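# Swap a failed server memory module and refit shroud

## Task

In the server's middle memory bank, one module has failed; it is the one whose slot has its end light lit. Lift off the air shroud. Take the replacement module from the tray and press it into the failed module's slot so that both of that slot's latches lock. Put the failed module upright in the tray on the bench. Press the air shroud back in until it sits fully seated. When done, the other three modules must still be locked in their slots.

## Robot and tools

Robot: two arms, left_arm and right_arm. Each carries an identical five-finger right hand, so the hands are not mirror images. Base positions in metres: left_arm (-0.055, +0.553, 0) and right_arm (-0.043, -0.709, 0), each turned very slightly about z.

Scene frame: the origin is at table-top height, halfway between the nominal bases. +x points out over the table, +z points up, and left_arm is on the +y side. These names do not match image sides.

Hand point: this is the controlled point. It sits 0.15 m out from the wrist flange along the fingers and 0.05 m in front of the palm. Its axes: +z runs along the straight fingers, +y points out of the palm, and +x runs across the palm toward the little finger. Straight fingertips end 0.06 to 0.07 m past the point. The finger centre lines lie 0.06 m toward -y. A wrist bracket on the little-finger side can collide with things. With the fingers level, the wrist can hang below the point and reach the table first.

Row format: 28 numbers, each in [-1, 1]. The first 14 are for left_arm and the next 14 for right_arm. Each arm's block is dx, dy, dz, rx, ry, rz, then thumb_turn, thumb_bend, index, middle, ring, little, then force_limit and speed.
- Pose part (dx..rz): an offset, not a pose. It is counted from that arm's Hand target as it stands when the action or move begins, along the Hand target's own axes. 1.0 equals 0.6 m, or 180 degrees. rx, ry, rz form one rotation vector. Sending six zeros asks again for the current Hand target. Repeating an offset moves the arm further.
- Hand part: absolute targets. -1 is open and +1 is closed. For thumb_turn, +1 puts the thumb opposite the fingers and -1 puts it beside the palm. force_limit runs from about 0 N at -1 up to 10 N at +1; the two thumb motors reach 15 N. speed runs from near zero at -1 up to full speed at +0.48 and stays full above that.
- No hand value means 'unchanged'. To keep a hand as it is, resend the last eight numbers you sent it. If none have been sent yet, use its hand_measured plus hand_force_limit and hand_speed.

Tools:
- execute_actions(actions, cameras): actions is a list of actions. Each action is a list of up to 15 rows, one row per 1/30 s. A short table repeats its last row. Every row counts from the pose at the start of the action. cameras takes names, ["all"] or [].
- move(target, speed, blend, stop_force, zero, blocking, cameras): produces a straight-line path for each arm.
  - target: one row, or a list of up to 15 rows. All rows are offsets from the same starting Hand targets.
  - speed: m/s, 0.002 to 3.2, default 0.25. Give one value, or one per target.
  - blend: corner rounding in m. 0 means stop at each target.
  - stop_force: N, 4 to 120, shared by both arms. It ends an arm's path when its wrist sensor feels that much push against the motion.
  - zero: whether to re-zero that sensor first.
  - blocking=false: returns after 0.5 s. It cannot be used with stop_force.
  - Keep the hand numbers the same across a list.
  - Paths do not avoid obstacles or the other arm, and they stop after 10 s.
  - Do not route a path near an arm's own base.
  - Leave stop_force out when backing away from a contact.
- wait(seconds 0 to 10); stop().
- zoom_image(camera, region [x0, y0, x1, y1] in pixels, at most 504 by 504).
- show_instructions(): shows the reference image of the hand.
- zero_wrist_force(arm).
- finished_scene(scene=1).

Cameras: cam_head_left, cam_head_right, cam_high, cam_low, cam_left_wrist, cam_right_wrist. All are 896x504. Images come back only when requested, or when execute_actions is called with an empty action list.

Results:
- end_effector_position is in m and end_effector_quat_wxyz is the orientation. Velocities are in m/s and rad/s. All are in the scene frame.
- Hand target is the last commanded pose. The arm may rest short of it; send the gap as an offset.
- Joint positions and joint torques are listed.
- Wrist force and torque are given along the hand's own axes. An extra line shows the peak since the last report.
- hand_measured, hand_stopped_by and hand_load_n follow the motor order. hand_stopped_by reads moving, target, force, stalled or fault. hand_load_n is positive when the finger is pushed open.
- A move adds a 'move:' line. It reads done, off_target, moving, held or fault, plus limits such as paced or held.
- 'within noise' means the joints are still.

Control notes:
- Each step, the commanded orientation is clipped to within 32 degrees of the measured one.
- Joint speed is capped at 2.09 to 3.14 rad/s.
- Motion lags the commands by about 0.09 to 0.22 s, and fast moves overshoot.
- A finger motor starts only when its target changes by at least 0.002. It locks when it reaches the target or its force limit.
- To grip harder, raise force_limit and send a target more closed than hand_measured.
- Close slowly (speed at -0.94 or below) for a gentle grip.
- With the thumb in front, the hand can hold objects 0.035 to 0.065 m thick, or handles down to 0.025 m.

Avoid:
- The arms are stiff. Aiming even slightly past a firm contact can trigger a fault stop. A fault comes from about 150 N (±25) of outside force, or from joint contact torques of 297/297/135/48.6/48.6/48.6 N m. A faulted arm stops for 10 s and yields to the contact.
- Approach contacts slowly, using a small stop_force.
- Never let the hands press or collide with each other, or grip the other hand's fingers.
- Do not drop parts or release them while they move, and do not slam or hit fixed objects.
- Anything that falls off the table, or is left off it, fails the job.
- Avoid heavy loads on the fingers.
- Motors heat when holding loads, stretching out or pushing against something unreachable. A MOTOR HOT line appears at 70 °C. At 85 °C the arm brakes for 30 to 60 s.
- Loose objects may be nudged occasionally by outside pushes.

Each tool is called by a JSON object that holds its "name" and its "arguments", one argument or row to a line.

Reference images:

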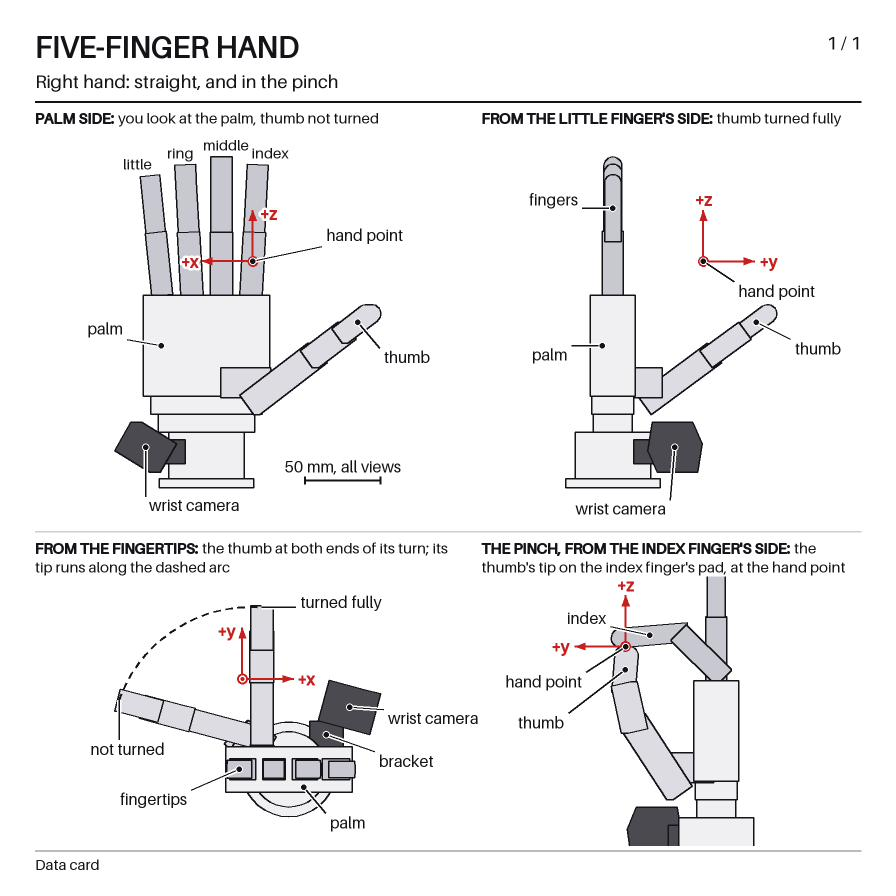

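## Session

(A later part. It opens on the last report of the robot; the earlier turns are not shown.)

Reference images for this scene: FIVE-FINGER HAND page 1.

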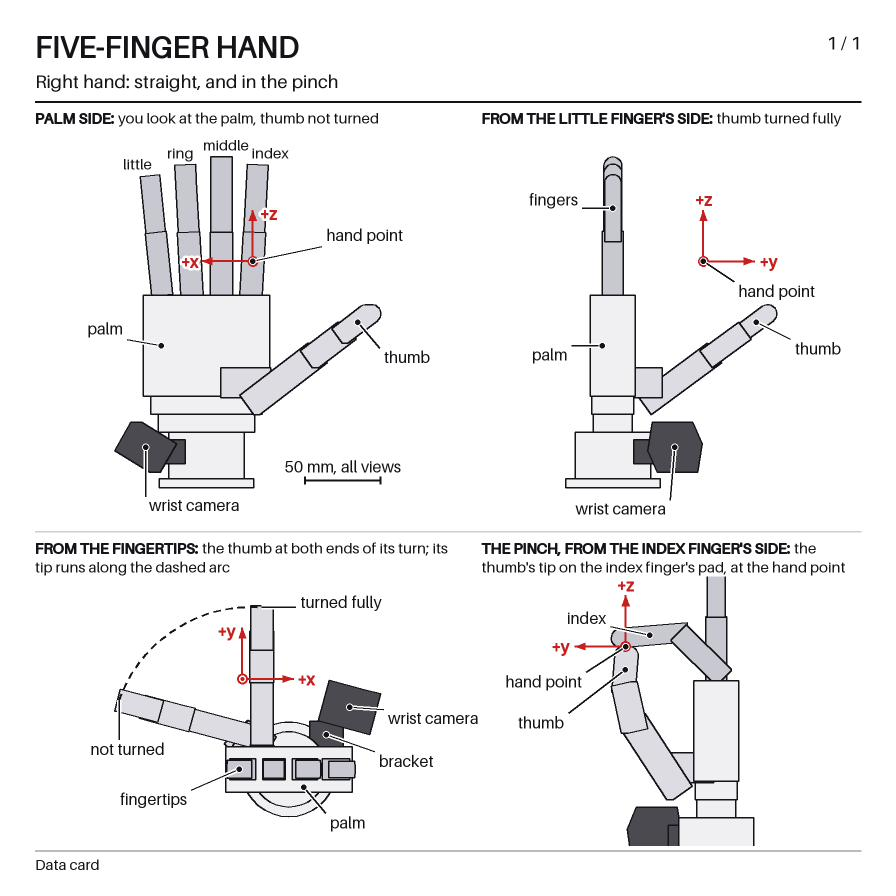

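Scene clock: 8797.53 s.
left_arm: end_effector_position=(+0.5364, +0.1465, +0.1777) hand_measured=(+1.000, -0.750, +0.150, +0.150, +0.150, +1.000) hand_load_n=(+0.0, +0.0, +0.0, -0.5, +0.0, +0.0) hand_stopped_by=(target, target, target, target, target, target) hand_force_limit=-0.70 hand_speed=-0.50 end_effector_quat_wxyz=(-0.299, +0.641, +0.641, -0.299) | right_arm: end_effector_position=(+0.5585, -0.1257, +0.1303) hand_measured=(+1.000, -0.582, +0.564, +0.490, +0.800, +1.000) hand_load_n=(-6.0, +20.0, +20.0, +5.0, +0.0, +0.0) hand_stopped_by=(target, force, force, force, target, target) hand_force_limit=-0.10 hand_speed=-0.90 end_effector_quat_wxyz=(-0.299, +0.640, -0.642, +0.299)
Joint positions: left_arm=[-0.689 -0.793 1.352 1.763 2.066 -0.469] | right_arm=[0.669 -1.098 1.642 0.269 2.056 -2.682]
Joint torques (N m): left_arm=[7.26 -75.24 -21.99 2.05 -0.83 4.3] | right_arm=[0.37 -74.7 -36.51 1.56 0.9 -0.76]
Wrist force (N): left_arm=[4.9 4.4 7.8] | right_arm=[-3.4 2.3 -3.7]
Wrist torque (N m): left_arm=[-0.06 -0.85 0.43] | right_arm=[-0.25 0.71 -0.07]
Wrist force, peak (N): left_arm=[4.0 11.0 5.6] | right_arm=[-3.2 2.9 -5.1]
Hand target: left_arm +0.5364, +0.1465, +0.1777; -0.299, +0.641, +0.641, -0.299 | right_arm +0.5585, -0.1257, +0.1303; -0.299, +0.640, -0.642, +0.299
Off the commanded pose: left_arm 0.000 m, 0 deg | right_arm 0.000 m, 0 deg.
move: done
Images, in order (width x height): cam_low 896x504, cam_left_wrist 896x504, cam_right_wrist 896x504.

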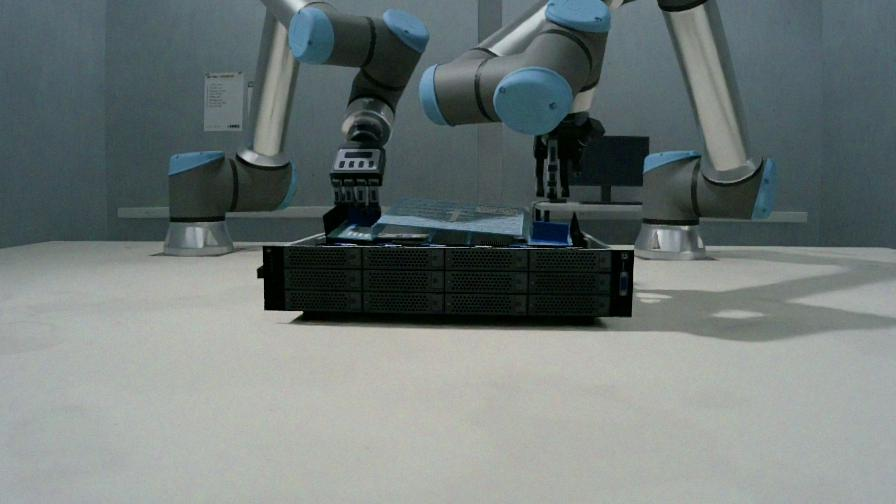

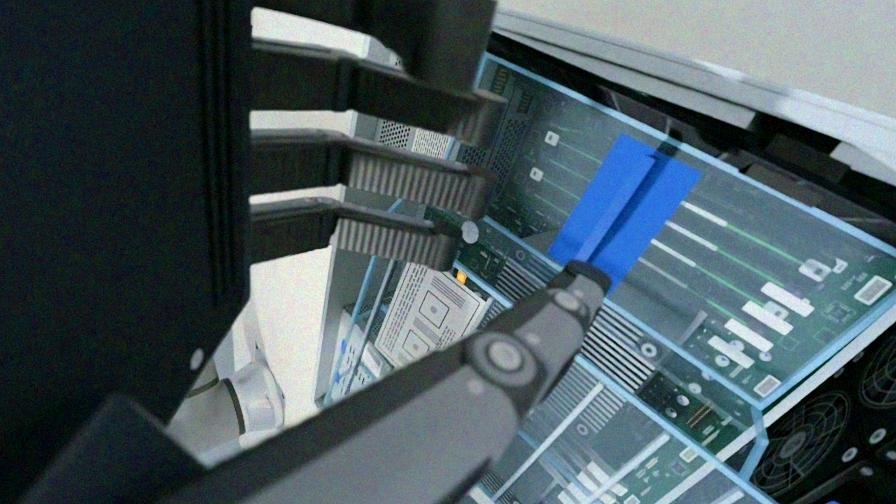

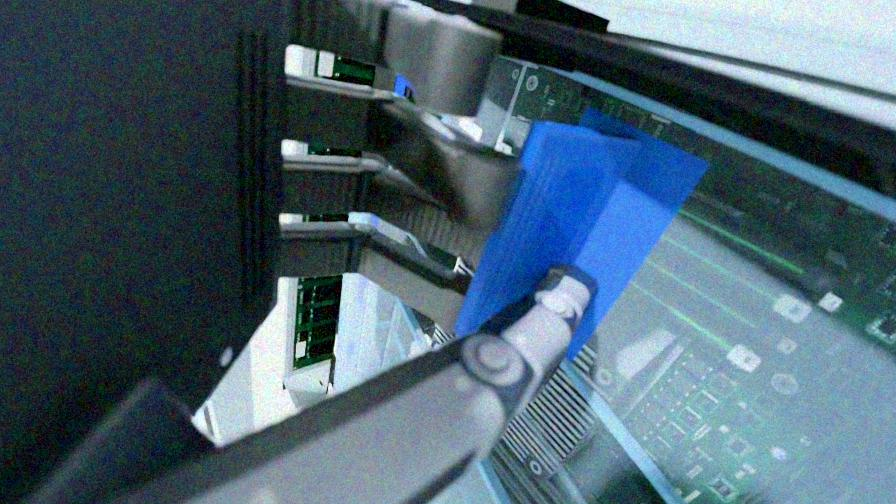

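{"name": "zoom_image", "arguments": {
  "camera": "cam_left_wrist",
  "region": [500, 60, 896, 320]
}}

Scaled by 1.273 from the camera's 896x504 image, which has a finer 1280x720 frame.

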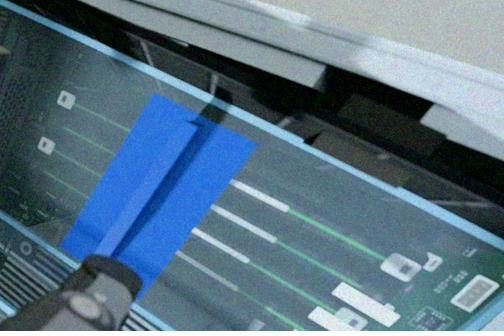

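{"name": "move", "arguments": {
  "target": [0,-0.1277,-0.1072,0,0,0,1,-0.75,0.15,0.15,0.15,1,-0.7,-0.5, 0,0,0,0,0,0,1,0.3,0.8,0.8,0.8,1.0,-0.1,-0.9],
  "speed": 0.1,
  "cameras": ["cam_left_wrist"]
}}

{"name": "zoom_image", "arguments": {
  "camera": "cam_left_wrist",
  "region": [440, 20, 896, 380]
}}

Scene clock: 8895.50 s.
left_arm: end_effector_position=(+0.5366, +0.1465, +0.2778) hand_measured=(+1.000, -0.750, +0.150, +0.150, +0.150, +1.000) hand_load_n=(+0.0, +0.0, +0.0, +0.0, +0.0, +0.0) hand_stopped_by=(target, target, target, target, target, target) hand_force_limit=-0.70 hand_speed=-0.50 end_effector_quat_wxyz=(-0.299, +0.641, +0.641, -0.299) | right_arm: end_effector_position=(+0.5585, -0.1257, +0.1303) hand_measured=(+1.000, -0.582, +0.564, +0.490, +0.800, +1.000) hand_load_n=(-5.5, +19.5, +20.0, +5.0, +0.0, +0.0) hand_stopped_by=(target, force, force, force, target, target) hand_force_limit=-0.10 hand_speed=-0.90 end_effector_quat_wxyz=(-0.299, +0.640, -0.642, +0.299)
Joint positions: left_arm=[-0.689 -0.872 1.298 1.897 2.066 -0.469] | right_arm=[0.669 -1.098 1.642 0.269 2.056 -2.682]
Joint torques (N m): left_arm=[7.43 -73.19 -24.89 1.83 -1.29 4.64] | right_arm=[1.09 -74.88 -36.65 1.3 0.8 -0.52]
Wrist force (N): left_arm=[5.0 4.8 8.1] | right_arm=[-3.2 2.6 -4.0]
Wrist torque (N m): left_arm=[-0.03 -0.87 0.42] | right_arm=[-0.18 0.68 -0.05]
Wrist force, peak (N): left_arm=[4.6 5.6 8.9] | right_arm=[-3.9 2.9 -4.0]
Hand target: left_arm +0.5365, +0.1466, +0.2777; -0.299, +0.641, +0.641, -0.299 | right_arm +0.5585, -0.1257, +0.1303; -0.299, +0.640, -0.642, +0.299
Off the commanded pose: left_arm 0.000 m, 0 deg | right_arm 0.000 m, 0 deg.
move: done
Images, in order (width x height): cam_left_wrist 896x504.

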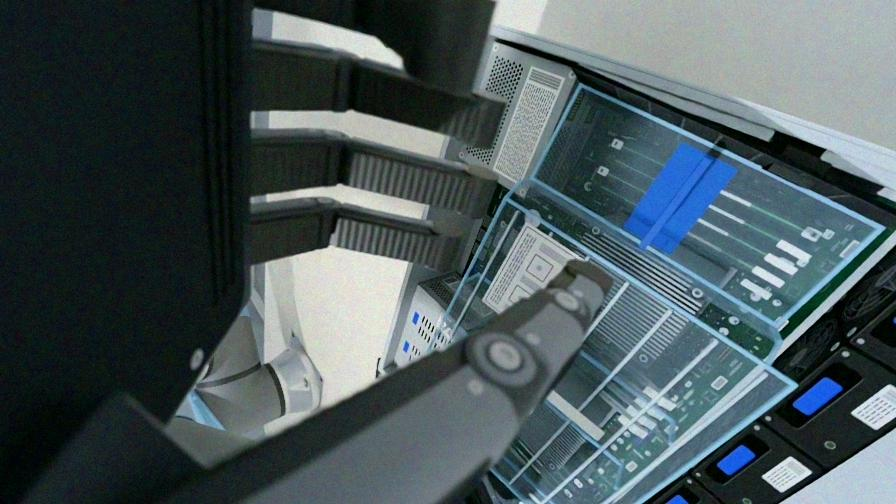

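Scaled by 1.105 from the camera's 896x504 image, which has a finer 1280x720 frame.

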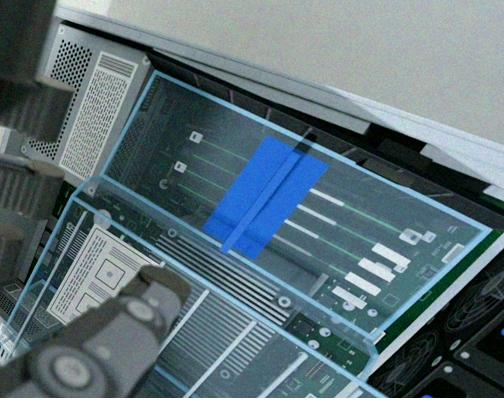

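{"name": "move", "arguments": {
  "target": [0,0.1877,0.1575,0,0,0,1,-0.75,0.15,0.15,0.15,1,-0.7,-0.5, 0,0,0,0,0,0,1,0.3,0.8,0.8,0.8,1.0,-0.1,-0.9],
  "speed": 0.1,
  "cameras": ["cam_left_wrist"]
}}

{"name": "zoom_image", "arguments": {
  "camera": "cam_left_wrist",
  "region": [400, 60, 896, 380]
}}

Scene clock: 8926.67 s.
left_arm: end_effector_position=(+0.5363, +0.1466, +0.1307) hand_measured=(+1.000, -0.750, +0.150, +0.150, +0.150, +1.000) hand_load_n=(+0.0, +0.0, +0.0, +0.0, +0.0, +0.0) hand_stopped_by=(target, target, target, target, target, target) hand_force_limit=-0.70 hand_speed=-0.50 end_effector_quat_wxyz=(-0.299, +0.641, +0.641, -0.299) | right_arm: end_effector_position=(+0.5585, -0.1257, +0.1303) hand_measured=(+1.000, -0.582, +0.564, +0.490, +0.800, +1.000) hand_load_n=(-6.0, +20.0, +20.0, +5.0, +0.0, +0.0) hand_stopped_by=(target, force, force, force, target, target) hand_force_limit=-0.10 hand_speed=-0.90 end_effector_quat_wxyz=(-0.299, +0.640, -0.642, +0.299)
Joint positions: left_arm=[-0.689 -0.749 1.368 1.705 2.066 -0.469] | right_arm=[0.669 -1.098 1.642 0.269 2.056 -2.682]
Joint torques (N m): left_arm=[-9.95 -97.68 -43.57 6.23 2.05 -2.5] | right_arm=[1.15 -75.99 -36.48 1.34 1.05 -0.36]
Wrist force (N): left_arm=[4.9 4.2 7.6] | right_arm=[-3.3 2.8 -4.1]
Wrist torque (N m): left_arm=[-0.06 -0.81 0.40] | right_arm=[-0.17 0.70 -0.06]
Wrist force, peak (N): left_arm=[5.1 5.3 8.9] | right_arm=[-3.3 2.8 -4.4]
Hand target: left_arm +0.5364, +0.1465, +0.1307; -0.299, +0.641, +0.641, -0.299 | right_arm +0.5585, -0.1257, +0.1303; -0.299, +0.640, -0.642, +0.299
Off the commanded pose: left_arm 0.000 m, 0 deg | right_arm 0.000 m, 0 deg.
move: done
Images, in order (width x height): cam_left_wrist 896x504.

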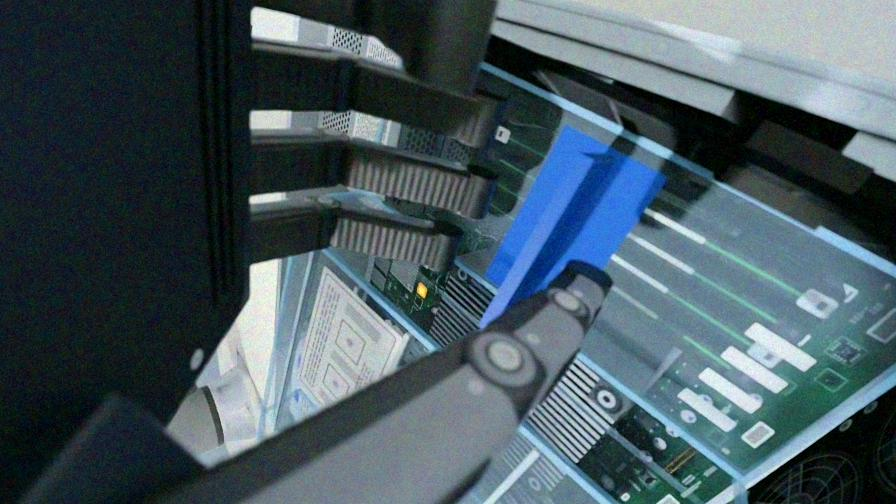

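Scaled by 1.016 from the camera's 896x504 image, which has a finer 1280x720 frame.

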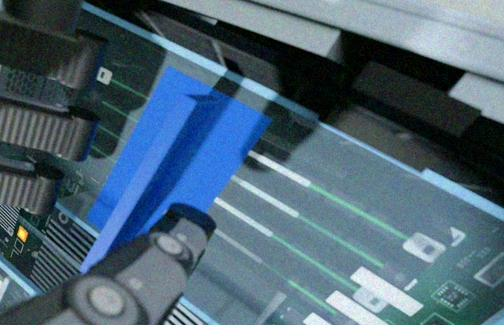

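{"name": "move", "arguments": {
  "target": [0,0.0192,0.0161,0,0,0,1,-0.75,0.15,0.15,0.15,1,-0.7,-0.5, 0,0,0,0,0,0,1,0.3,0.8,0.8,0.8,1.0,-0.1,-0.9],
  "speed": 0.015,
  "stop_force": 4,
  "cameras": ["cam_left_wrist"]
}}

{"name": "zoom_image", "arguments": {
  "camera": "cam_left_wrist",
  "region": [400, 60, 896, 380]
}}

Scene clock: 8938.67 s.
left_arm: end_effector_position=(+0.5364, +0.1465, +0.1157) hand_measured=(+1.000, -0.750, +0.150, +0.150, +0.150, +1.000) hand_load_n=(+0.0, +0.0, +0.0, +0.0, +0.0, +0.0) hand_stopped_by=(target, target, target, target, target, target) hand_force_limit=-0.70 hand_speed=-0.50 end_effector_quat_wxyz=(-0.299, +0.641, +0.641, -0.299) | right_arm: end_effector_position=(+0.5585, -0.1257, +0.1303) hand_measured=(+1.000, -0.582, +0.564, +0.490, +0.800, +1.000) hand_load_n=(-5.5, +20.0, +20.0, +5.0, +0.0, +0.0) hand_stopped_by=(target, force, force, force, target, target) hand_force_limit=-0.10 hand_speed=-0.90 end_effector_quat_wxyz=(-0.299, +0.640, -0.642, +0.299)
Joint positions: left_arm=[-0.689 -0.734 1.371 1.687 2.066 -0.469] | right_arm=[0.669 -1.098 1.642 0.269 2.056 -2.682]
Joint torques (N m): left_arm=[-10.37 -99.99 -31.52 6.3 2.3 -2.87] | right_arm=[1.27 -75.05 -36.66 1.46 1.05 -0.43]
Wrist force (N): left_arm=[4.7 4.5 7.7] | right_arm=[-3.3 2.7 -4.0]
Wrist torque (N m): left_arm=[-0.02 -0.77 0.41] | right_arm=[-0.16 0.69 -0.05]
Wrist force, peak (N): left_arm=[4.8 4.5 8.4] | right_arm=[-3.5 3.1 -4.2]
Hand target: left_arm +0.5364, +0.1465, +0.1157; -0.299, +0.641, +0.641, -0.299 | right_arm +0.5585, -0.1257, +0.1303; -0.299, +0.640, -0.642, +0.299
Off the commanded pose: left_arm 0.000 m, 0 deg | right_arm 0.000 m, 0 deg.
move: done
Images, in order (width x height): cam_left_wrist 896x504.

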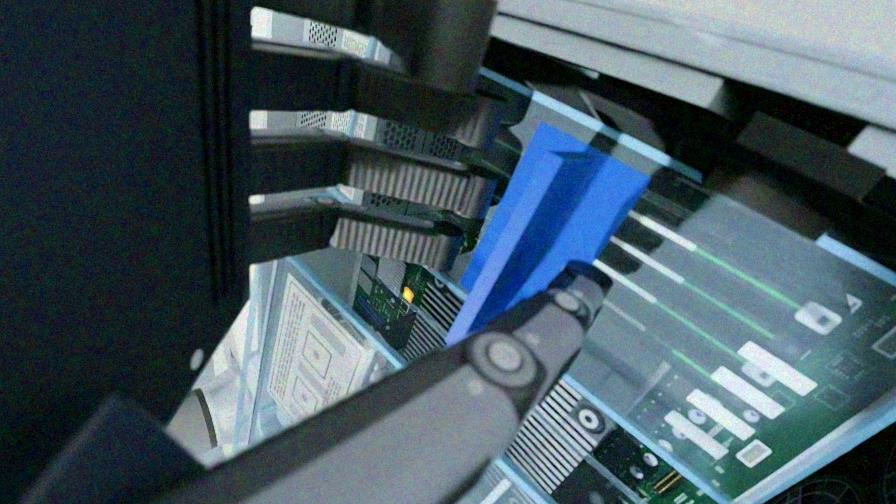

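Scaled by 1.016 from the camera's 896x504 image, which has a finer 1280x720 frame.

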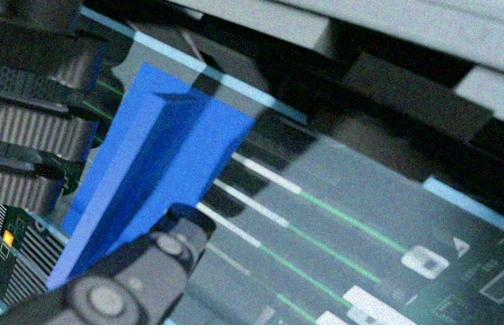

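{"name": "move", "arguments": {
  "target": [0,0.0160,0.0134,0,0,0,1,-0.75,0.15,0.15,0.15,1,-0.7,-0.5, 0,0,0,0,0,0,1,0.3,0.8,0.8,0.8,1.0,-0.1,-0.9],
  "speed": 0.015,
  "stop_force": 4,
  "cameras": ["cam_left_wrist"]
}}

{"name": "zoom_image", "arguments": {
  "camera": "cam_left_wrist",
  "region": [400, 60, 896, 380]
}}

Scene clock: 8946.47 s.
left_arm: end_effector_position=(+0.5365, +0.1464, +0.1140) hand_measured=(+1.000, -0.750, +0.150, +0.150, +0.150, +1.000) hand_load_n=(+0.5, +0.0, +0.0, -1.0, +0.0, +0.0) hand_stopped_by=(target, target, target, target, target, target) hand_force_limit=-0.70 hand_speed=-0.50 end_effector_quat_wxyz=(-0.299, +0.641, +0.641, -0.299) | right_arm: end_effector_position=(+0.5585, -0.1257, +0.1303) hand_measured=(+1.000, -0.582, +0.564, +0.490, +0.800, +1.000) hand_load_n=(-6.0, +19.5, +19.5, +5.0, +0.0, +0.0) hand_stopped_by=(target, force, force, force, target, target) hand_force_limit=-0.10 hand_speed=-0.90 end_effector_quat_wxyz=(-0.299, +0.640, -0.642, +0.299)
Joint positions: left_arm=[-0.689 -0.733 1.371 1.684 2.066 -0.469] | right_arm=[0.669 -1.098 1.642 0.269 2.056 -2.682]
Joint torques (N m): left_arm=[-2.67 -79.53 -43.4 4.85 -0.26 -2.15] | right_arm=[1.74 -75.95 -36.11 1.33 1.29 -0.34]
Wrist force (N): left_arm=[4.8 -0.2 6.1] | right_arm=[-3.5 0.4 -5.0]
Wrist torque (N m): left_arm=[-0.07 -0.73 0.31] | right_arm=[-0.27 0.72 -0.08]
Wrist force, peak (N): left_arm=[5.2 4.3 8.2] | right_arm=[-4.3 -1.4 -9.4]
Hand target: left_arm +0.5365, +0.1464, +0.1139; -0.299, +0.641, +0.641, -0.299 (not the last commanded pose) | right_arm +0.5585, -0.1257, +0.1303; -0.299, +0.640, -0.642, +0.299
Off the commanded pose: left_arm 0.011 m, 0 deg | right_arm 0.000 m, 0 deg.
move: contact (left_arm)
Images, in order (width x height): cam_left_wrist 896x504.

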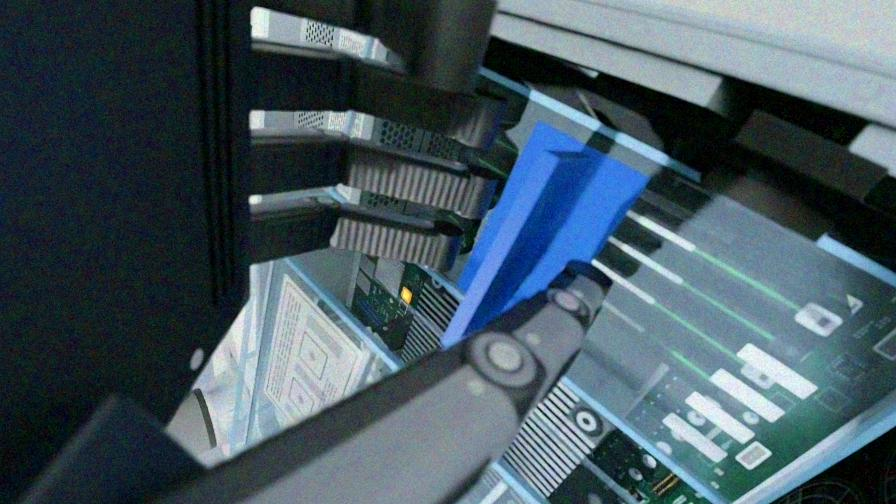

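Scaled by 1.016 from the camera's 896x504 image, which has a finer 1280x720 frame.

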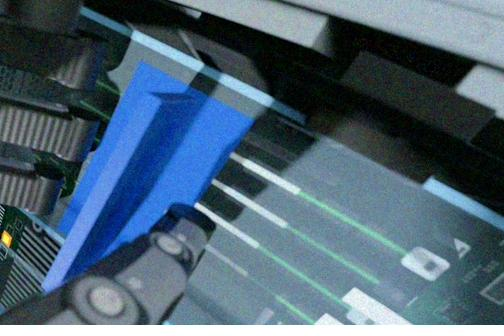

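{"name": "move", "arguments": {
  "target": [0,0.0013,-0.0119,0,0,0,1,-0.75,0.15,0.15,0.15,1,-0.7,-0.5, 0,0,0,0,0,0,1,0.3,0.8,0.8,0.8,1.0,-0.1,-0.9],
  "speed": 0.02,
  "cameras": []
}}

{"name": "move", "arguments": {
  "target": [0,0.0153,0.0129,0,0,0,1,-0.75,0.15,0.15,0.15,1,-0.7,-0.5, 0,0,0,0,0,0,1,0.3,0.8,0.8,0.8,1.0,-0.1,-0.9],
  "speed": 0.01,
  "stop_force": 4,
  "cameras": ["cam_left_wrist"]
}}

{"name": "zoom_image", "arguments": {
  "camera": "cam_left_wrist",
  "region": [400, 60, 896, 380]
}}

Scene clock: 8956.37 s.
left_arm: end_effector_position=(+0.5426, +0.1464, +0.1180) hand_measured=(+1.000, -0.750, +0.150, +0.150, +0.150, +1.000) hand_load_n=(+0.0, +0.0, +0.0, +0.0, +0.0, +0.0) hand_stopped_by=(target, target, target, target, target, target) hand_force_limit=-0.70 hand_speed=-0.50 end_effector_quat_wxyz=(-0.299, +0.641, +0.641, -0.299) | right_arm: end_effector_position=(+0.5585, -0.1257, +0.1303) hand_measured=(+1.000, -0.582, +0.564, +0.490, +0.800, +1.000) hand_load_n=(-6.0, +19.5, +20.0, +5.0, +0.0, +0.0) hand_stopped_by=(target, force, force, force, target, target) hand_force_limit=-0.10 hand_speed=-0.90 end_effector_quat_wxyz=(-0.299, +0.640, -0.642, +0.299)
Joint positions: left_arm=[-0.685 -0.729 1.356 1.698 2.063 -0.465] | right_arm=[0.669 -1.098 1.642 0.269 2.056 -2.682]
Joint torques (N m): left_arm=[-6.82 -87.19 -23.61 2.99 -0.25 3.21] | right_arm=[1.53 -76.18 -36.96 1.3 1.02 -0.33]
Wrist force (N): left_arm=[4.8 4.3 7.4] | right_arm=[-2.9 1.1 -2.5]
Wrist torque (N m): left_arm=[-0.03 -0.77 0.27] | right_arm=[-0.22 0.65 -0.06]
Wrist force, peak (N): left_arm=[5.2 4.9 8.0] | right_arm=[-3.8 -0.2 -5.9]
Hand target: left_arm +0.5425, +0.1464, +0.1179; -0.299, +0.641, +0.641, -0.299 | right_arm +0.5585, -0.1257, +0.1303; -0.299, +0.640, -0.642, +0.299
Off the commanded pose: left_arm 0.000 m, 0 deg | right_arm 0.000 m, 0 deg.
move: done
No camera images: "cameras" was empty.

Scene clock: 8957.90 s.
left_arm: end_effector_position=(+0.5425, +0.1464, +0.1127) hand_measured=(+1.000, -0.750, +0.150, +0.150, +0.150, +1.000) hand_load_n=(+0.0, +0.0, +0.0, -1.0, +0.0, +0.0) hand_stopped_by=(target, target, target, target, target, target) hand_force_limit=-0.70 hand_speed=-0.50 end_effector_quat_wxyz=(-0.299, +0.641, +0.641, -0.299) | right_arm: end_effector_position=(+0.5585, -0.1257, +0.1303) hand_measured=(+1.000, -0.582, +0.564, +0.490, +0.800, +1.000) hand_load_n=(-6.0, +19.5, +19.5, +4.5, +0.0, +0.0) hand_stopped_by=(target, force, force, force, target, target) hand_force_limit=-0.10 hand_speed=-0.90 end_effector_quat_wxyz=(-0.299, +0.640, -0.642, +0.299)
Joint positions: left_arm=[-0.685 -0.724 1.357 1.692 2.063 -0.465] | right_arm=[0.669 -1.098 1.642 0.269 2.056 -2.682]
Joint torques (N m): left_arm=[-7.45 -92.81 -41.95 4.83 1.34 -0.51] | right_arm=[1.73 -76.35 -36.78 1.47 1.05 -0.58]
Wrist force (N): left_arm=[4.1 -2.8 5.2] | right_arm=[-4.0 -0.2 -6.3]
Wrist torque (N m): left_arm=[-0.09 -0.71 0.14] | right_arm=[-0.26 0.75 -0.09]
Wrist force, peak (N): left_arm=[5.0 4.6 8.0] | right_arm=[-4.3 -0.7 -7.8]
Hand target: left_arm +0.5425, +0.1464, +0.1128; -0.299, +0.641, +0.641, -0.299 (not the last commanded pose) | right_arm +0.5585, -0.1257, +0.1303; -0.299, +0.640, -0.642, +0.299
Off the commanded pose: left_arm 0.007 m, 0 deg | right_arm 0.000 m, 0 deg.
move: contact (left_arm)
Images, in order (width x height): cam_left_wrist 896x504.

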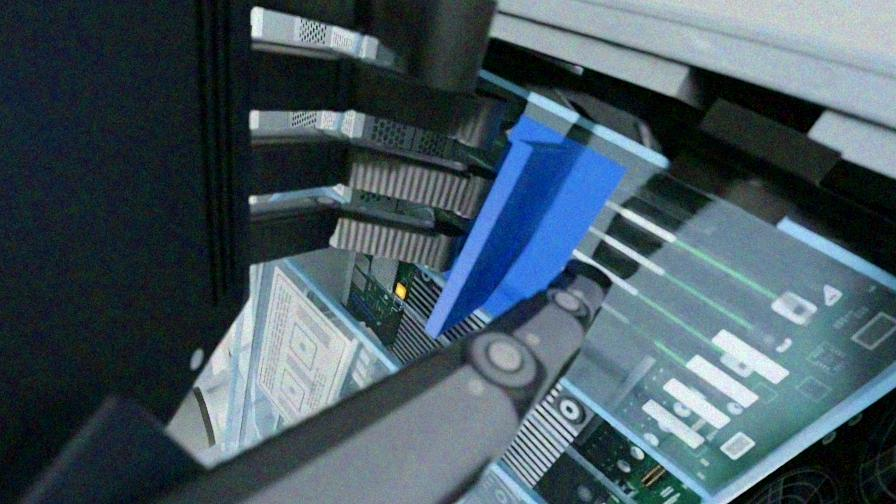

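Scaled by 1.016 from the camera's 896x504 image, which has a finer 1280x720 frame.

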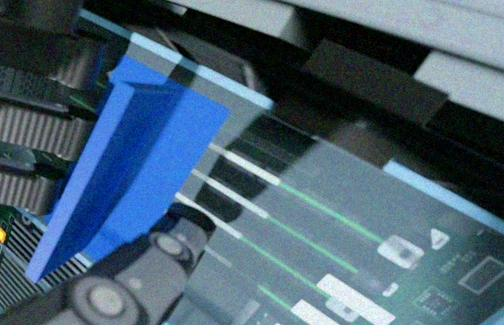

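{"name": "execute_actions", "arguments": {
  "actions": [],
  "cameras": ["cam_low", "cam_high"]
}}

{"name": "zoom_image", "arguments": {
  "camera": "cam_low",
  "region": [480, 160, 640, 260]
}}

{"name": "zoom_image", "arguments": {
  "camera": "cam_low",
  "region": [310, 160, 470, 260]
}}

{"name": "zoom_image", "arguments": {
  "camera": "cam_high",
  "region": [390, 120, 630, 340]
}}

Scene clock: 8977.27 s.
left_arm: end_effector_position=(+0.5425, +0.1464, +0.1128) hand_measured=(+1.000, -0.750, +0.150, +0.150, +0.150, +1.000) hand_load_n=(+0.0, +0.0, +0.0, -1.0, +0.0, +0.0) hand_stopped_by=(target, target, target, target, target, target) hand_force_limit=-0.70 hand_speed=-0.50 end_effector_quat_wxyz=(-0.299, +0.641, +0.641, -0.299) | right_arm: end_effector_position=(+0.5585, -0.1257, +0.1303) hand_measured=(+1.000, -0.582, +0.564, +0.490, +0.800, +1.000) hand_load_n=(-6.0, +19.5, +19.5, +5.0, +0.0, +0.5) hand_stopped_by=(target, force, force, force, target, target) hand_force_limit=-0.10 hand_speed=-0.90 end_effector_quat_wxyz=(-0.299, +0.640, -0.642, +0.299)
Joint positions: left_arm=[-0.685 -0.724 1.357 1.692 2.063 -0.465] | right_arm=[0.669 -1.098 1.642 0.269 2.056 -2.682]
Joint velocities: within noise
Joint torques (N m): left_arm=[-3.03 -92.61 -42.41 4.76 0.96 3.49] | right_arm=[0.48 -76.18 -36.55 1.37 1.18 -0.44]
Motor temperatures (°C): left_arm=[31 33 34 34 31 35] | right_arm=[27 31 31 36 38 36]
Wrist force (N): left_arm=[4.2 -1.8 4.9] | right_arm=[-4.0 0.1 -6.1]
Wrist torque (N m): left_arm=[0.07 -0.73 0.18] | right_arm=[-0.23 0.74 -0.09]
Wrist force, peak (N): left_arm=[4.8 -2.2 5.2] | right_arm=[-4.1 -0.4 -6.8]
Hand target: left_arm +0.5425, +0.1464, +0.1128; -0.299, +0.641, +0.641, -0.299 (not the last commanded pose) | right_arm +0.5585, -0.1257, +0.1303; -0.299, +0.640, -0.642, +0.299
Off the commanded pose: left_arm 0.007 m, 0 deg | right_arm 0.000 m, 0 deg.
Images, in order (width x height): cam_high 896x504, cam_low 896x504.

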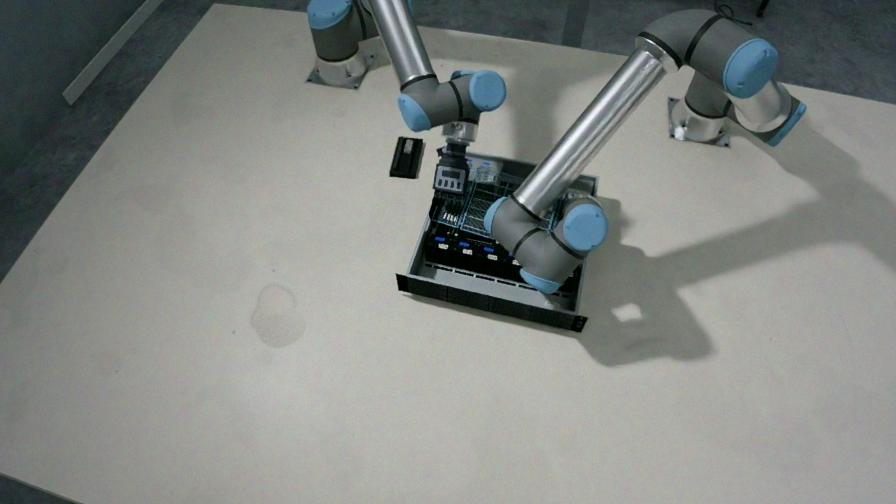

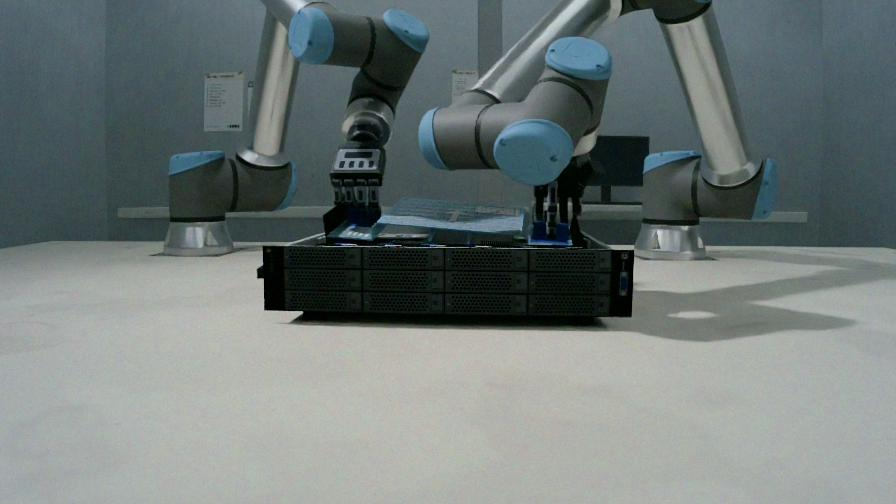

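Scaled by 3.150 from the camera's 896x504 image, which has a finer 1280x720 frame.

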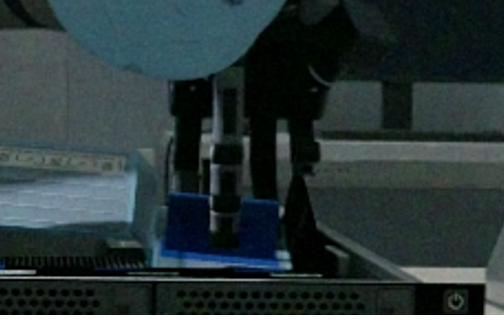

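Scaled by 3.150 from the camera's 896x504 image, which has a finer 1280x720 frame.

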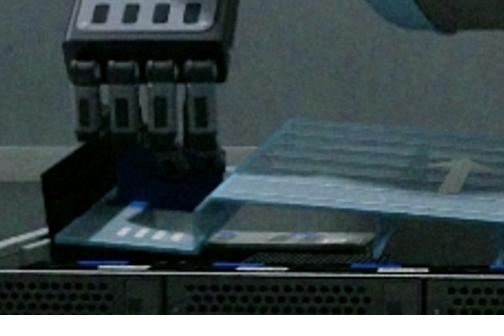

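Scaled by 2.100 from the camera's 896x504 image, which has a finer 1280x720 frame.

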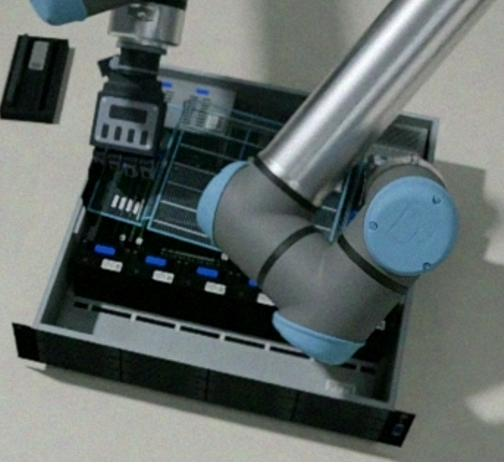

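{"name": "zoom_image", "arguments": {
  "camera": "cam_high",
  "region": [400, 150, 500, 250]
}}

{"name": "zoom_image", "arguments": {
  "camera": "cam_high",
  "region": [530, 150, 630, 250]
}}

Scaled by 5.040 from the camera's 896x504 image, which has a finer 1280x720 frame.

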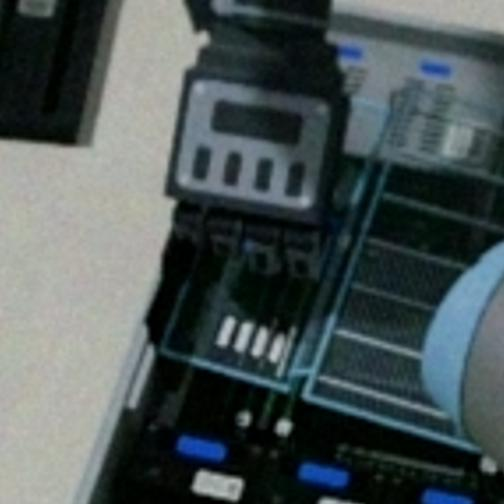

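Scaled by 5.040 from the camera's 896x504 image, which has a finer 1280x720 frame.

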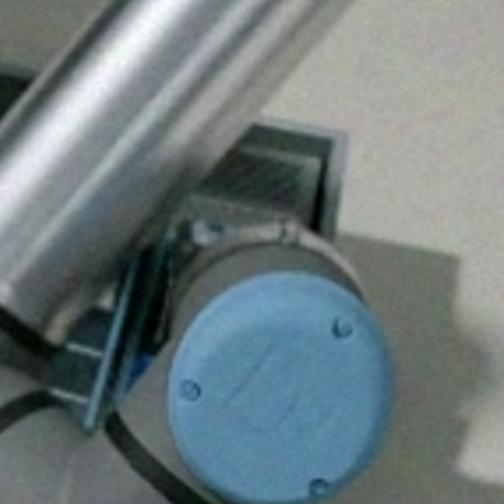

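{"name": "execute_actions", "arguments": {
  "actions": [],
  "cameras": ["cam_right_wrist"]
}}

{"name": "zoom_image", "arguments": {
  "camera": "cam_right_wrist",
  "region": [470, 0, 896, 280]
}}

Scene clock: 9025.17 s.
left_arm: end_effector_position=(+0.5425, +0.1464, +0.1128) hand_measured=(+1.000, -0.750, +0.150, +0.150, +0.150, +1.000) hand_load_n=(+0.0, +0.0, +0.0, -1.0, +0.0, +0.0) hand_stopped_by=(target, target, target, target, target, target) hand_force_limit=-0.70 hand_speed=-0.50 end_effector_quat_wxyz=(-0.299, +0.641, +0.641, -0.299) | right_arm: end_effector_position=(+0.5585, -0.1257, +0.1303) hand_measured=(+1.000, -0.582, +0.564, +0.490, +0.800, +1.000) hand_load_n=(-6.5, +19.5, +19.5, +4.5, +0.0, +0.5) hand_stopped_by=(target, force, force, force, target, target) hand_force_limit=-0.10 hand_speed=-0.90 end_effector_quat_wxyz=(-0.299, +0.640, -0.642, +0.299)
Joint positions: left_arm=[-0.685 -0.724 1.357 1.692 2.063 -0.465] | right_arm=[0.669 -1.098 1.642 0.269 2.056 -2.682]
Joint velocities: within noise
Joint torques (N m): left_arm=[0.98 -95.74 -43.19 4.77 0.02 4.06] | right_arm=[0.67 -76.35 -36.8 1.24 1.11 -0.4]
Motor temperatures (°C): left_arm=[31 33 34 34 31 35] | right_arm=[27 31 31 36 38 36]
Wrist force (N): left_arm=[4.2 -2.5 4.7] | right_arm=[-3.9 -0.2 -6.0]
Wrist torque (N m): left_arm=[-0.03 -0.72 0.16] | right_arm=[-0.28 0.72 -0.08]
Wrist force, peak (N): left_arm=[4.6 -2.1 5.4] | right_arm=[-4.1 -0.5 -6.4]
Hand target: left_arm +0.5425, +0.1464, +0.1128; -0.299, +0.641, +0.641, -0.299 (not the last commanded pose) | right_arm +0.5585, -0.1257, +0.1303; -0.299, +0.640, -0.642, +0.299
Off the commanded pose: left_arm 0.007 m, 0 deg | right_arm 0.000 m, 0 deg.
Images, in order (width x height): cam_right_wrist 896x504.

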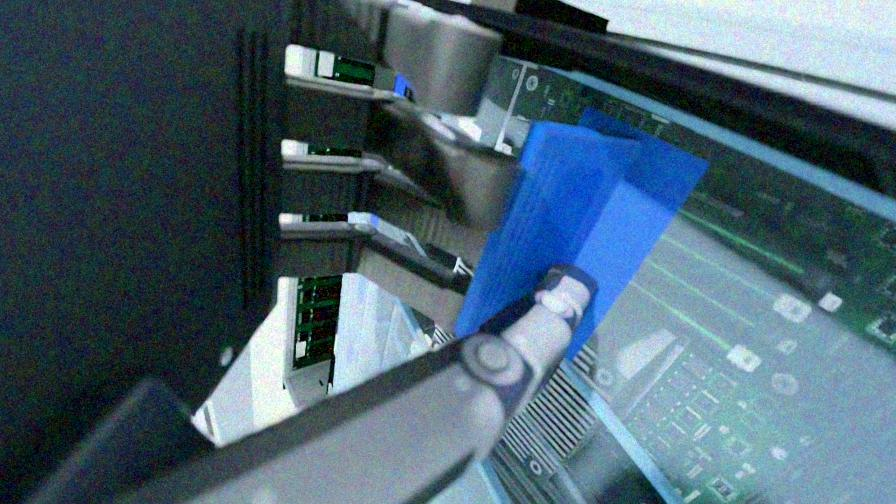

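Scaled by 1.183 from the camera's 896x504 image, which has a finer 1280x720 frame.

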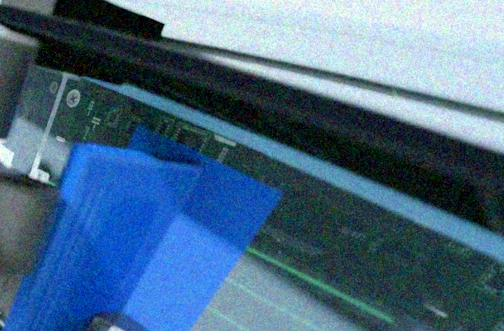

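{"name": "move", "arguments": {
  "target": [0,-0.0016,-0.0188,0,0,0,1,-0.75,0.15,0.15,0.15,1,-0.7,-0.5, 0,0,0,0,0,0,1,0.3,0.8,0.8,0.8,1.0,-0.1,-0.9],
  "speed": 0.02,
  "cameras": []
}}

{"name": "move", "arguments": {
  "target": [0,0.0153,0.0129,0,0,0,1,-0.75,0.15,0.15,0.15,1,-0.7,-0.5, 0,0,0,0,0,0,1,0.3,0.8,0.8,0.8,1.0,-0.1,-0.9],
  "speed": 0.01,
  "stop_force": 4,
  "cameras": ["cam_left_wrist"]
}}

{"name": "zoom_image", "arguments": {
  "camera": "cam_left_wrist",
  "region": [400, 60, 896, 380]
}}

Scene clock: 9078.17 s.
left_arm: end_effector_position=(+0.5507, +0.1464, +0.1208) hand_measured=(+1.000, -0.750, +0.150, +0.150, +0.150, +1.000) hand_load_n=(+0.0, +0.0, +0.0, +0.0, +0.0, +0.0) hand_stopped_by=(target, target, target, target, target, target) hand_force_limit=-0.70 hand_speed=-0.50 end_effector_quat_wxyz=(-0.299, +0.641, +0.641, -0.299) | right_arm: end_effector_position=(+0.5585, -0.1257, +0.1303) hand_measured=(+1.000, -0.582, +0.564, +0.490, +0.800, +1.000) hand_load_n=(-6.0, +19.5, +20.0, +5.5, +0.0, +0.0) hand_stopped_by=(target, force, force, force, target, target) hand_force_limit=-0.10 hand_speed=-0.90 end_effector_quat_wxyz=(-0.299, +0.640, -0.642, +0.299)
Joint positions: left_arm=[-0.679 -0.722 1.336 1.713 2.059 -0.46] | right_arm=[0.669 -1.098 1.642 0.269 2.056 -2.682]
Joint torques (N m): left_arm=[-9.5 -83.07 -22.8 2.1 0.51 2.31] | right_arm=[0.66 -76.04 -36.81 1.25 1.2 -0.15]
Wrist force (N): left_arm=[4.7 4.8 7.5] | right_arm=[-3.2 1.2 -2.9]
Wrist torque (N m): left_arm=[0.02 -0.79 0.27] | right_arm=[-0.18 0.70 -0.08]
Wrist force, peak (N): left_arm=[4.9 4.6 8.1] | right_arm=[-3.8 -0.2 -6.6]
Hand target: left_arm +0.5505, +0.1464, +0.1207; -0.299, +0.641, +0.641, -0.299 | right_arm +0.5585, -0.1257, +0.1303; -0.299, +0.640, -0.642, +0.299
Off the commanded pose: left_arm 0.000 m, 0 deg | right_arm 0.000 m, 0 deg.
move: done
No camera images: "cameras" was empty.

Scene clock: 9080.13 s.
left_arm: end_effector_position=(+0.5505, +0.1464, +0.1114) hand_measured=(+1.000, -0.750, +0.150, +0.150, +0.150, +1.000) hand_load_n=(+0.0, +0.0, +0.0, -1.0, +0.0, +0.0) hand_stopped_by=(target, target, target, target, target, target) hand_force_limit=-0.70 hand_speed=-0.50 end_effector_quat_wxyz=(-0.299, +0.641, +0.641, -0.299) | right_arm: end_effector_position=(+0.5585, -0.1257, +0.1303) hand_measured=(+1.000, -0.582, +0.564, +0.490, +0.800, +1.000) hand_load_n=(-6.0, +19.5, +19.5, +5.0, +0.0, -0.5) hand_stopped_by=(target, force, force, force, target, target) hand_force_limit=-0.10 hand_speed=-0.90 end_effector_quat_wxyz=(-0.299, +0.640, -0.642, +0.299)
Joint positions: left_arm=[-0.679 -0.713 1.338 1.702 2.059 -0.46] | right_arm=[0.669 -1.098 1.642 0.269 2.056 -2.682]
Joint torques (N m): left_arm=[-8.14 -97.09 -40.54 5.24 1.55 -2.58] | right_arm=[-0.16 -76.34 -37.74 1.22 1.3 -0.24]
Wrist force (N): left_arm=[5.0 -0.8 5.4] | right_arm=[-3.6 0.0 -5.2]
Wrist torque (N m): left_arm=[0.03 -0.83 0.22] | right_arm=[-0.29 0.71 -0.09]
Wrist force, peak (N): left_arm=[5.3 4.4 8.1] | right_arm=[-4.1 -0.5 -6.5]
Hand target: left_arm +0.5505, +0.1464, +0.1114; -0.299, +0.641, +0.641, -0.299 (not the last commanded pose) | right_arm +0.5585, -0.1257, +0.1303; -0.299, +0.640, -0.642, +0.299
Off the commanded pose: left_arm 0.003 m, 0 deg | right_arm 0.000 m, 0 deg.
move: contact (left_arm)
Images, in order (width x height): cam_left_wrist 896x504.

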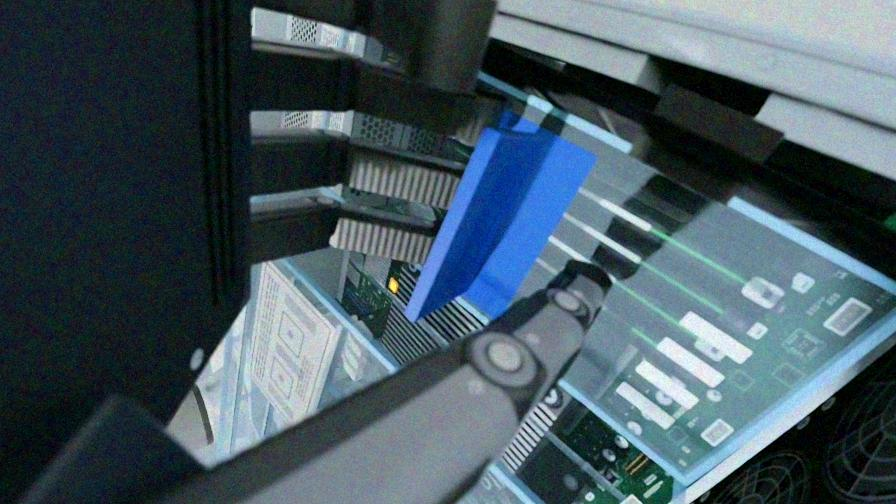

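Scaled by 1.016 from the camera's 896x504 image, which has a finer 1280x720 frame.

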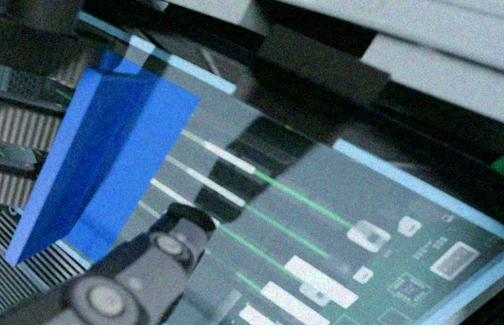

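{"name": "move", "arguments": {
  "target": [
    [0,-0.0123,-0.0103,0,0,0,1,-0.75,0.15,0.15,0.15,1,-0.7,-0.5, 0,0,0,0,0,0,1,0.3,0.8,0.8,0.8,1.0,-0.1,-0.9],
    [0,-0.0361,0.0078,0,0,0,1,-0.75,0.15,0.15,0.15,1,-0.7,-0.5, 0,0,0,0,0,0,1,0.3,0.8,0.8,0.8,1.0,-0.1,-0.9]
  ],
  "speed": 0.03,
  "cameras": []
}}

{"name": "move", "arguments": {
  "target": [0,0.0128,0.0107,0,0,0,1,-0.75,0.15,0.15,0.15,1,-0.7,-0.5, 0,0,0,0,0,0,1,0.3,0.8,0.8,0.8,1.0,-0.1,-0.9],
  "speed": 0.01,
  "stop_force": 4,
  "cameras": ["cam_left_wrist"]
}}

{"name": "zoom_image", "arguments": {
  "camera": "cam_left_wrist",
  "region": [400, 60, 896, 380]
}}

Scene clock: 9197.90 s.
left_arm: end_effector_position=(+0.5328, +0.1464, +0.1250) hand_measured=(+1.000, -0.750, +0.150, +0.150, +0.150, +1.000) hand_load_n=(+0.0, +0.0, +0.0, +0.0, +0.0, +0.0) hand_stopped_by=(target, target, target, target, target, target) hand_force_limit=-0.70 hand_speed=-0.50 end_effector_quat_wxyz=(-0.299, +0.641, +0.641, -0.299) | right_arm: end_effector_position=(+0.5585, -0.1257, +0.1303) hand_measured=(+1.000, -0.582, +0.564, +0.490, +0.800, +1.000) hand_load_n=(-6.0, +19.5, +20.5, +5.5, +0.0, +0.0) hand_stopped_by=(target, force, force, force, target, target) hand_force_limit=-0.10 hand_speed=-0.90 end_effector_quat_wxyz=(-0.299, +0.640, -0.642, +0.299)
Joint positions: left_arm=[-0.692 -0.748 1.377 1.693 2.068 -0.471] | right_arm=[0.669 -1.098 1.642 0.269 2.056 -2.682]
Joint torques (N m): left_arm=[6.35 -80.24 -43.18 5.9 0.36 1.08] | right_arm=[0.62 -76.92 -37.02 1.4 1.12 -0.09]
Wrist force (N): left_arm=[4.9 4.5 8.1] | right_arm=[-3.1 1.0 -3.2]
Wrist torque (N m): left_arm=[-0.05 -0.82 0.46] | right_arm=[-0.18 0.67 -0.06]
Wrist force, peak (N): left_arm=[5.1 4.9 7.9] | right_arm=[-4.2 -0.1 -5.5]
Hand target: left_arm +0.5330, +0.1464, +0.1250; -0.299, +0.641, +0.641, -0.299 | right_arm +0.5585, -0.1257, +0.1303; -0.299, +0.640, -0.642, +0.299
Off the commanded pose: left_arm 0.000 m, 0 deg | right_arm 0.000 m, 0 deg.
move: done
No camera images: "cameras" was empty.

Scene clock: 9199.87 s.
left_arm: end_effector_position=(+0.5330, +0.1464, +0.1150) hand_measured=(+1.000, -0.750, +0.150, +0.150, +0.150, +1.000) hand_load_n=(+0.0, +0.0, +0.0, +0.0, +0.0, +0.0) hand_stopped_by=(target, target, target, target, target, target) hand_force_limit=-0.70 hand_speed=-0.50 end_effector_quat_wxyz=(-0.299, +0.641, +0.641, -0.299) | right_arm: end_effector_position=(+0.5585, -0.1257, +0.1303) hand_measured=(+1.000, -0.582, +0.564, +0.490, +0.800, +1.000) hand_load_n=(-6.0, +19.5, +20.0, +5.0, +0.0, +0.0) hand_stopped_by=(target, force, force, force, target, target) hand_force_limit=-0.10 hand_speed=-0.90 end_effector_quat_wxyz=(-0.299, +0.640, -0.642, +0.299)
Joint positions: left_arm=[-0.692 -0.738 1.379 1.681 2.068 -0.471] | right_arm=[0.669 -1.098 1.642 0.269 2.056 -2.682]
Joint torques (N m): left_arm=[9.53 -96.51 -25.94 5.75 -1.11 3.83] | right_arm=[0.69 -77.37 -37.54 1.13 1.39 0.11]
Wrist force (N): left_arm=[4.5 3.8 7.4] | right_arm=[-3.1 1.0 -3.3]
Wrist torque (N m): left_arm=[-0.01 -0.74 0.41] | right_arm=[-0.20 0.68 -0.07]
Wrist force, peak (N): left_arm=[4.8 4.9 8.2] | right_arm=[-3.4 1.2 -3.6]
Hand target: left_arm +0.5330, +0.1464, +0.1150; -0.299, +0.641, +0.641, -0.299 | right_arm +0.5585, -0.1257, +0.1303; -0.299, +0.640, -0.642, +0.299
Off the commanded pose: left_arm 0.000 m, 0 deg | right_arm 0.000 m, 0 deg.
move: done
Images, in order (width x height): cam_left_wrist 896x504.

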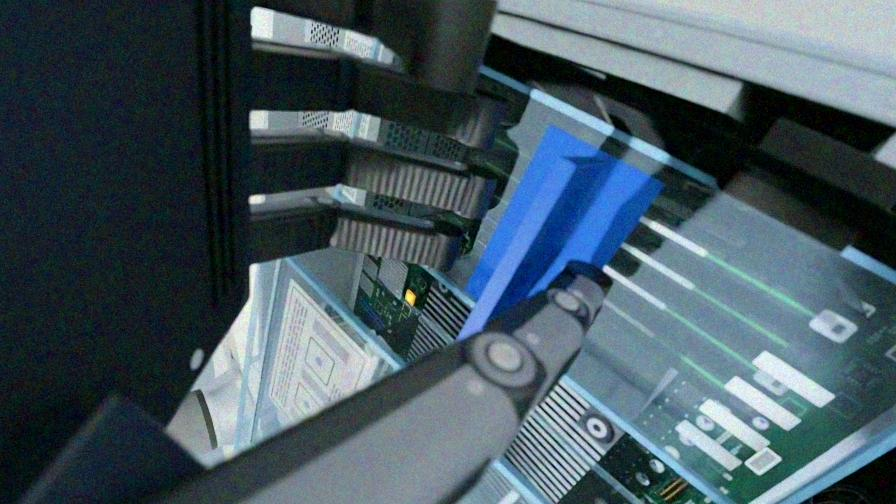

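Scaled by 1.016 from the camera's 896x504 image, which has a finer 1280x720 frame.

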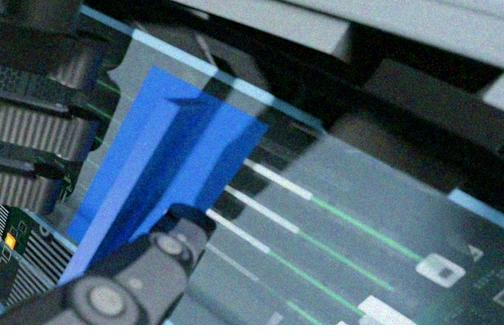

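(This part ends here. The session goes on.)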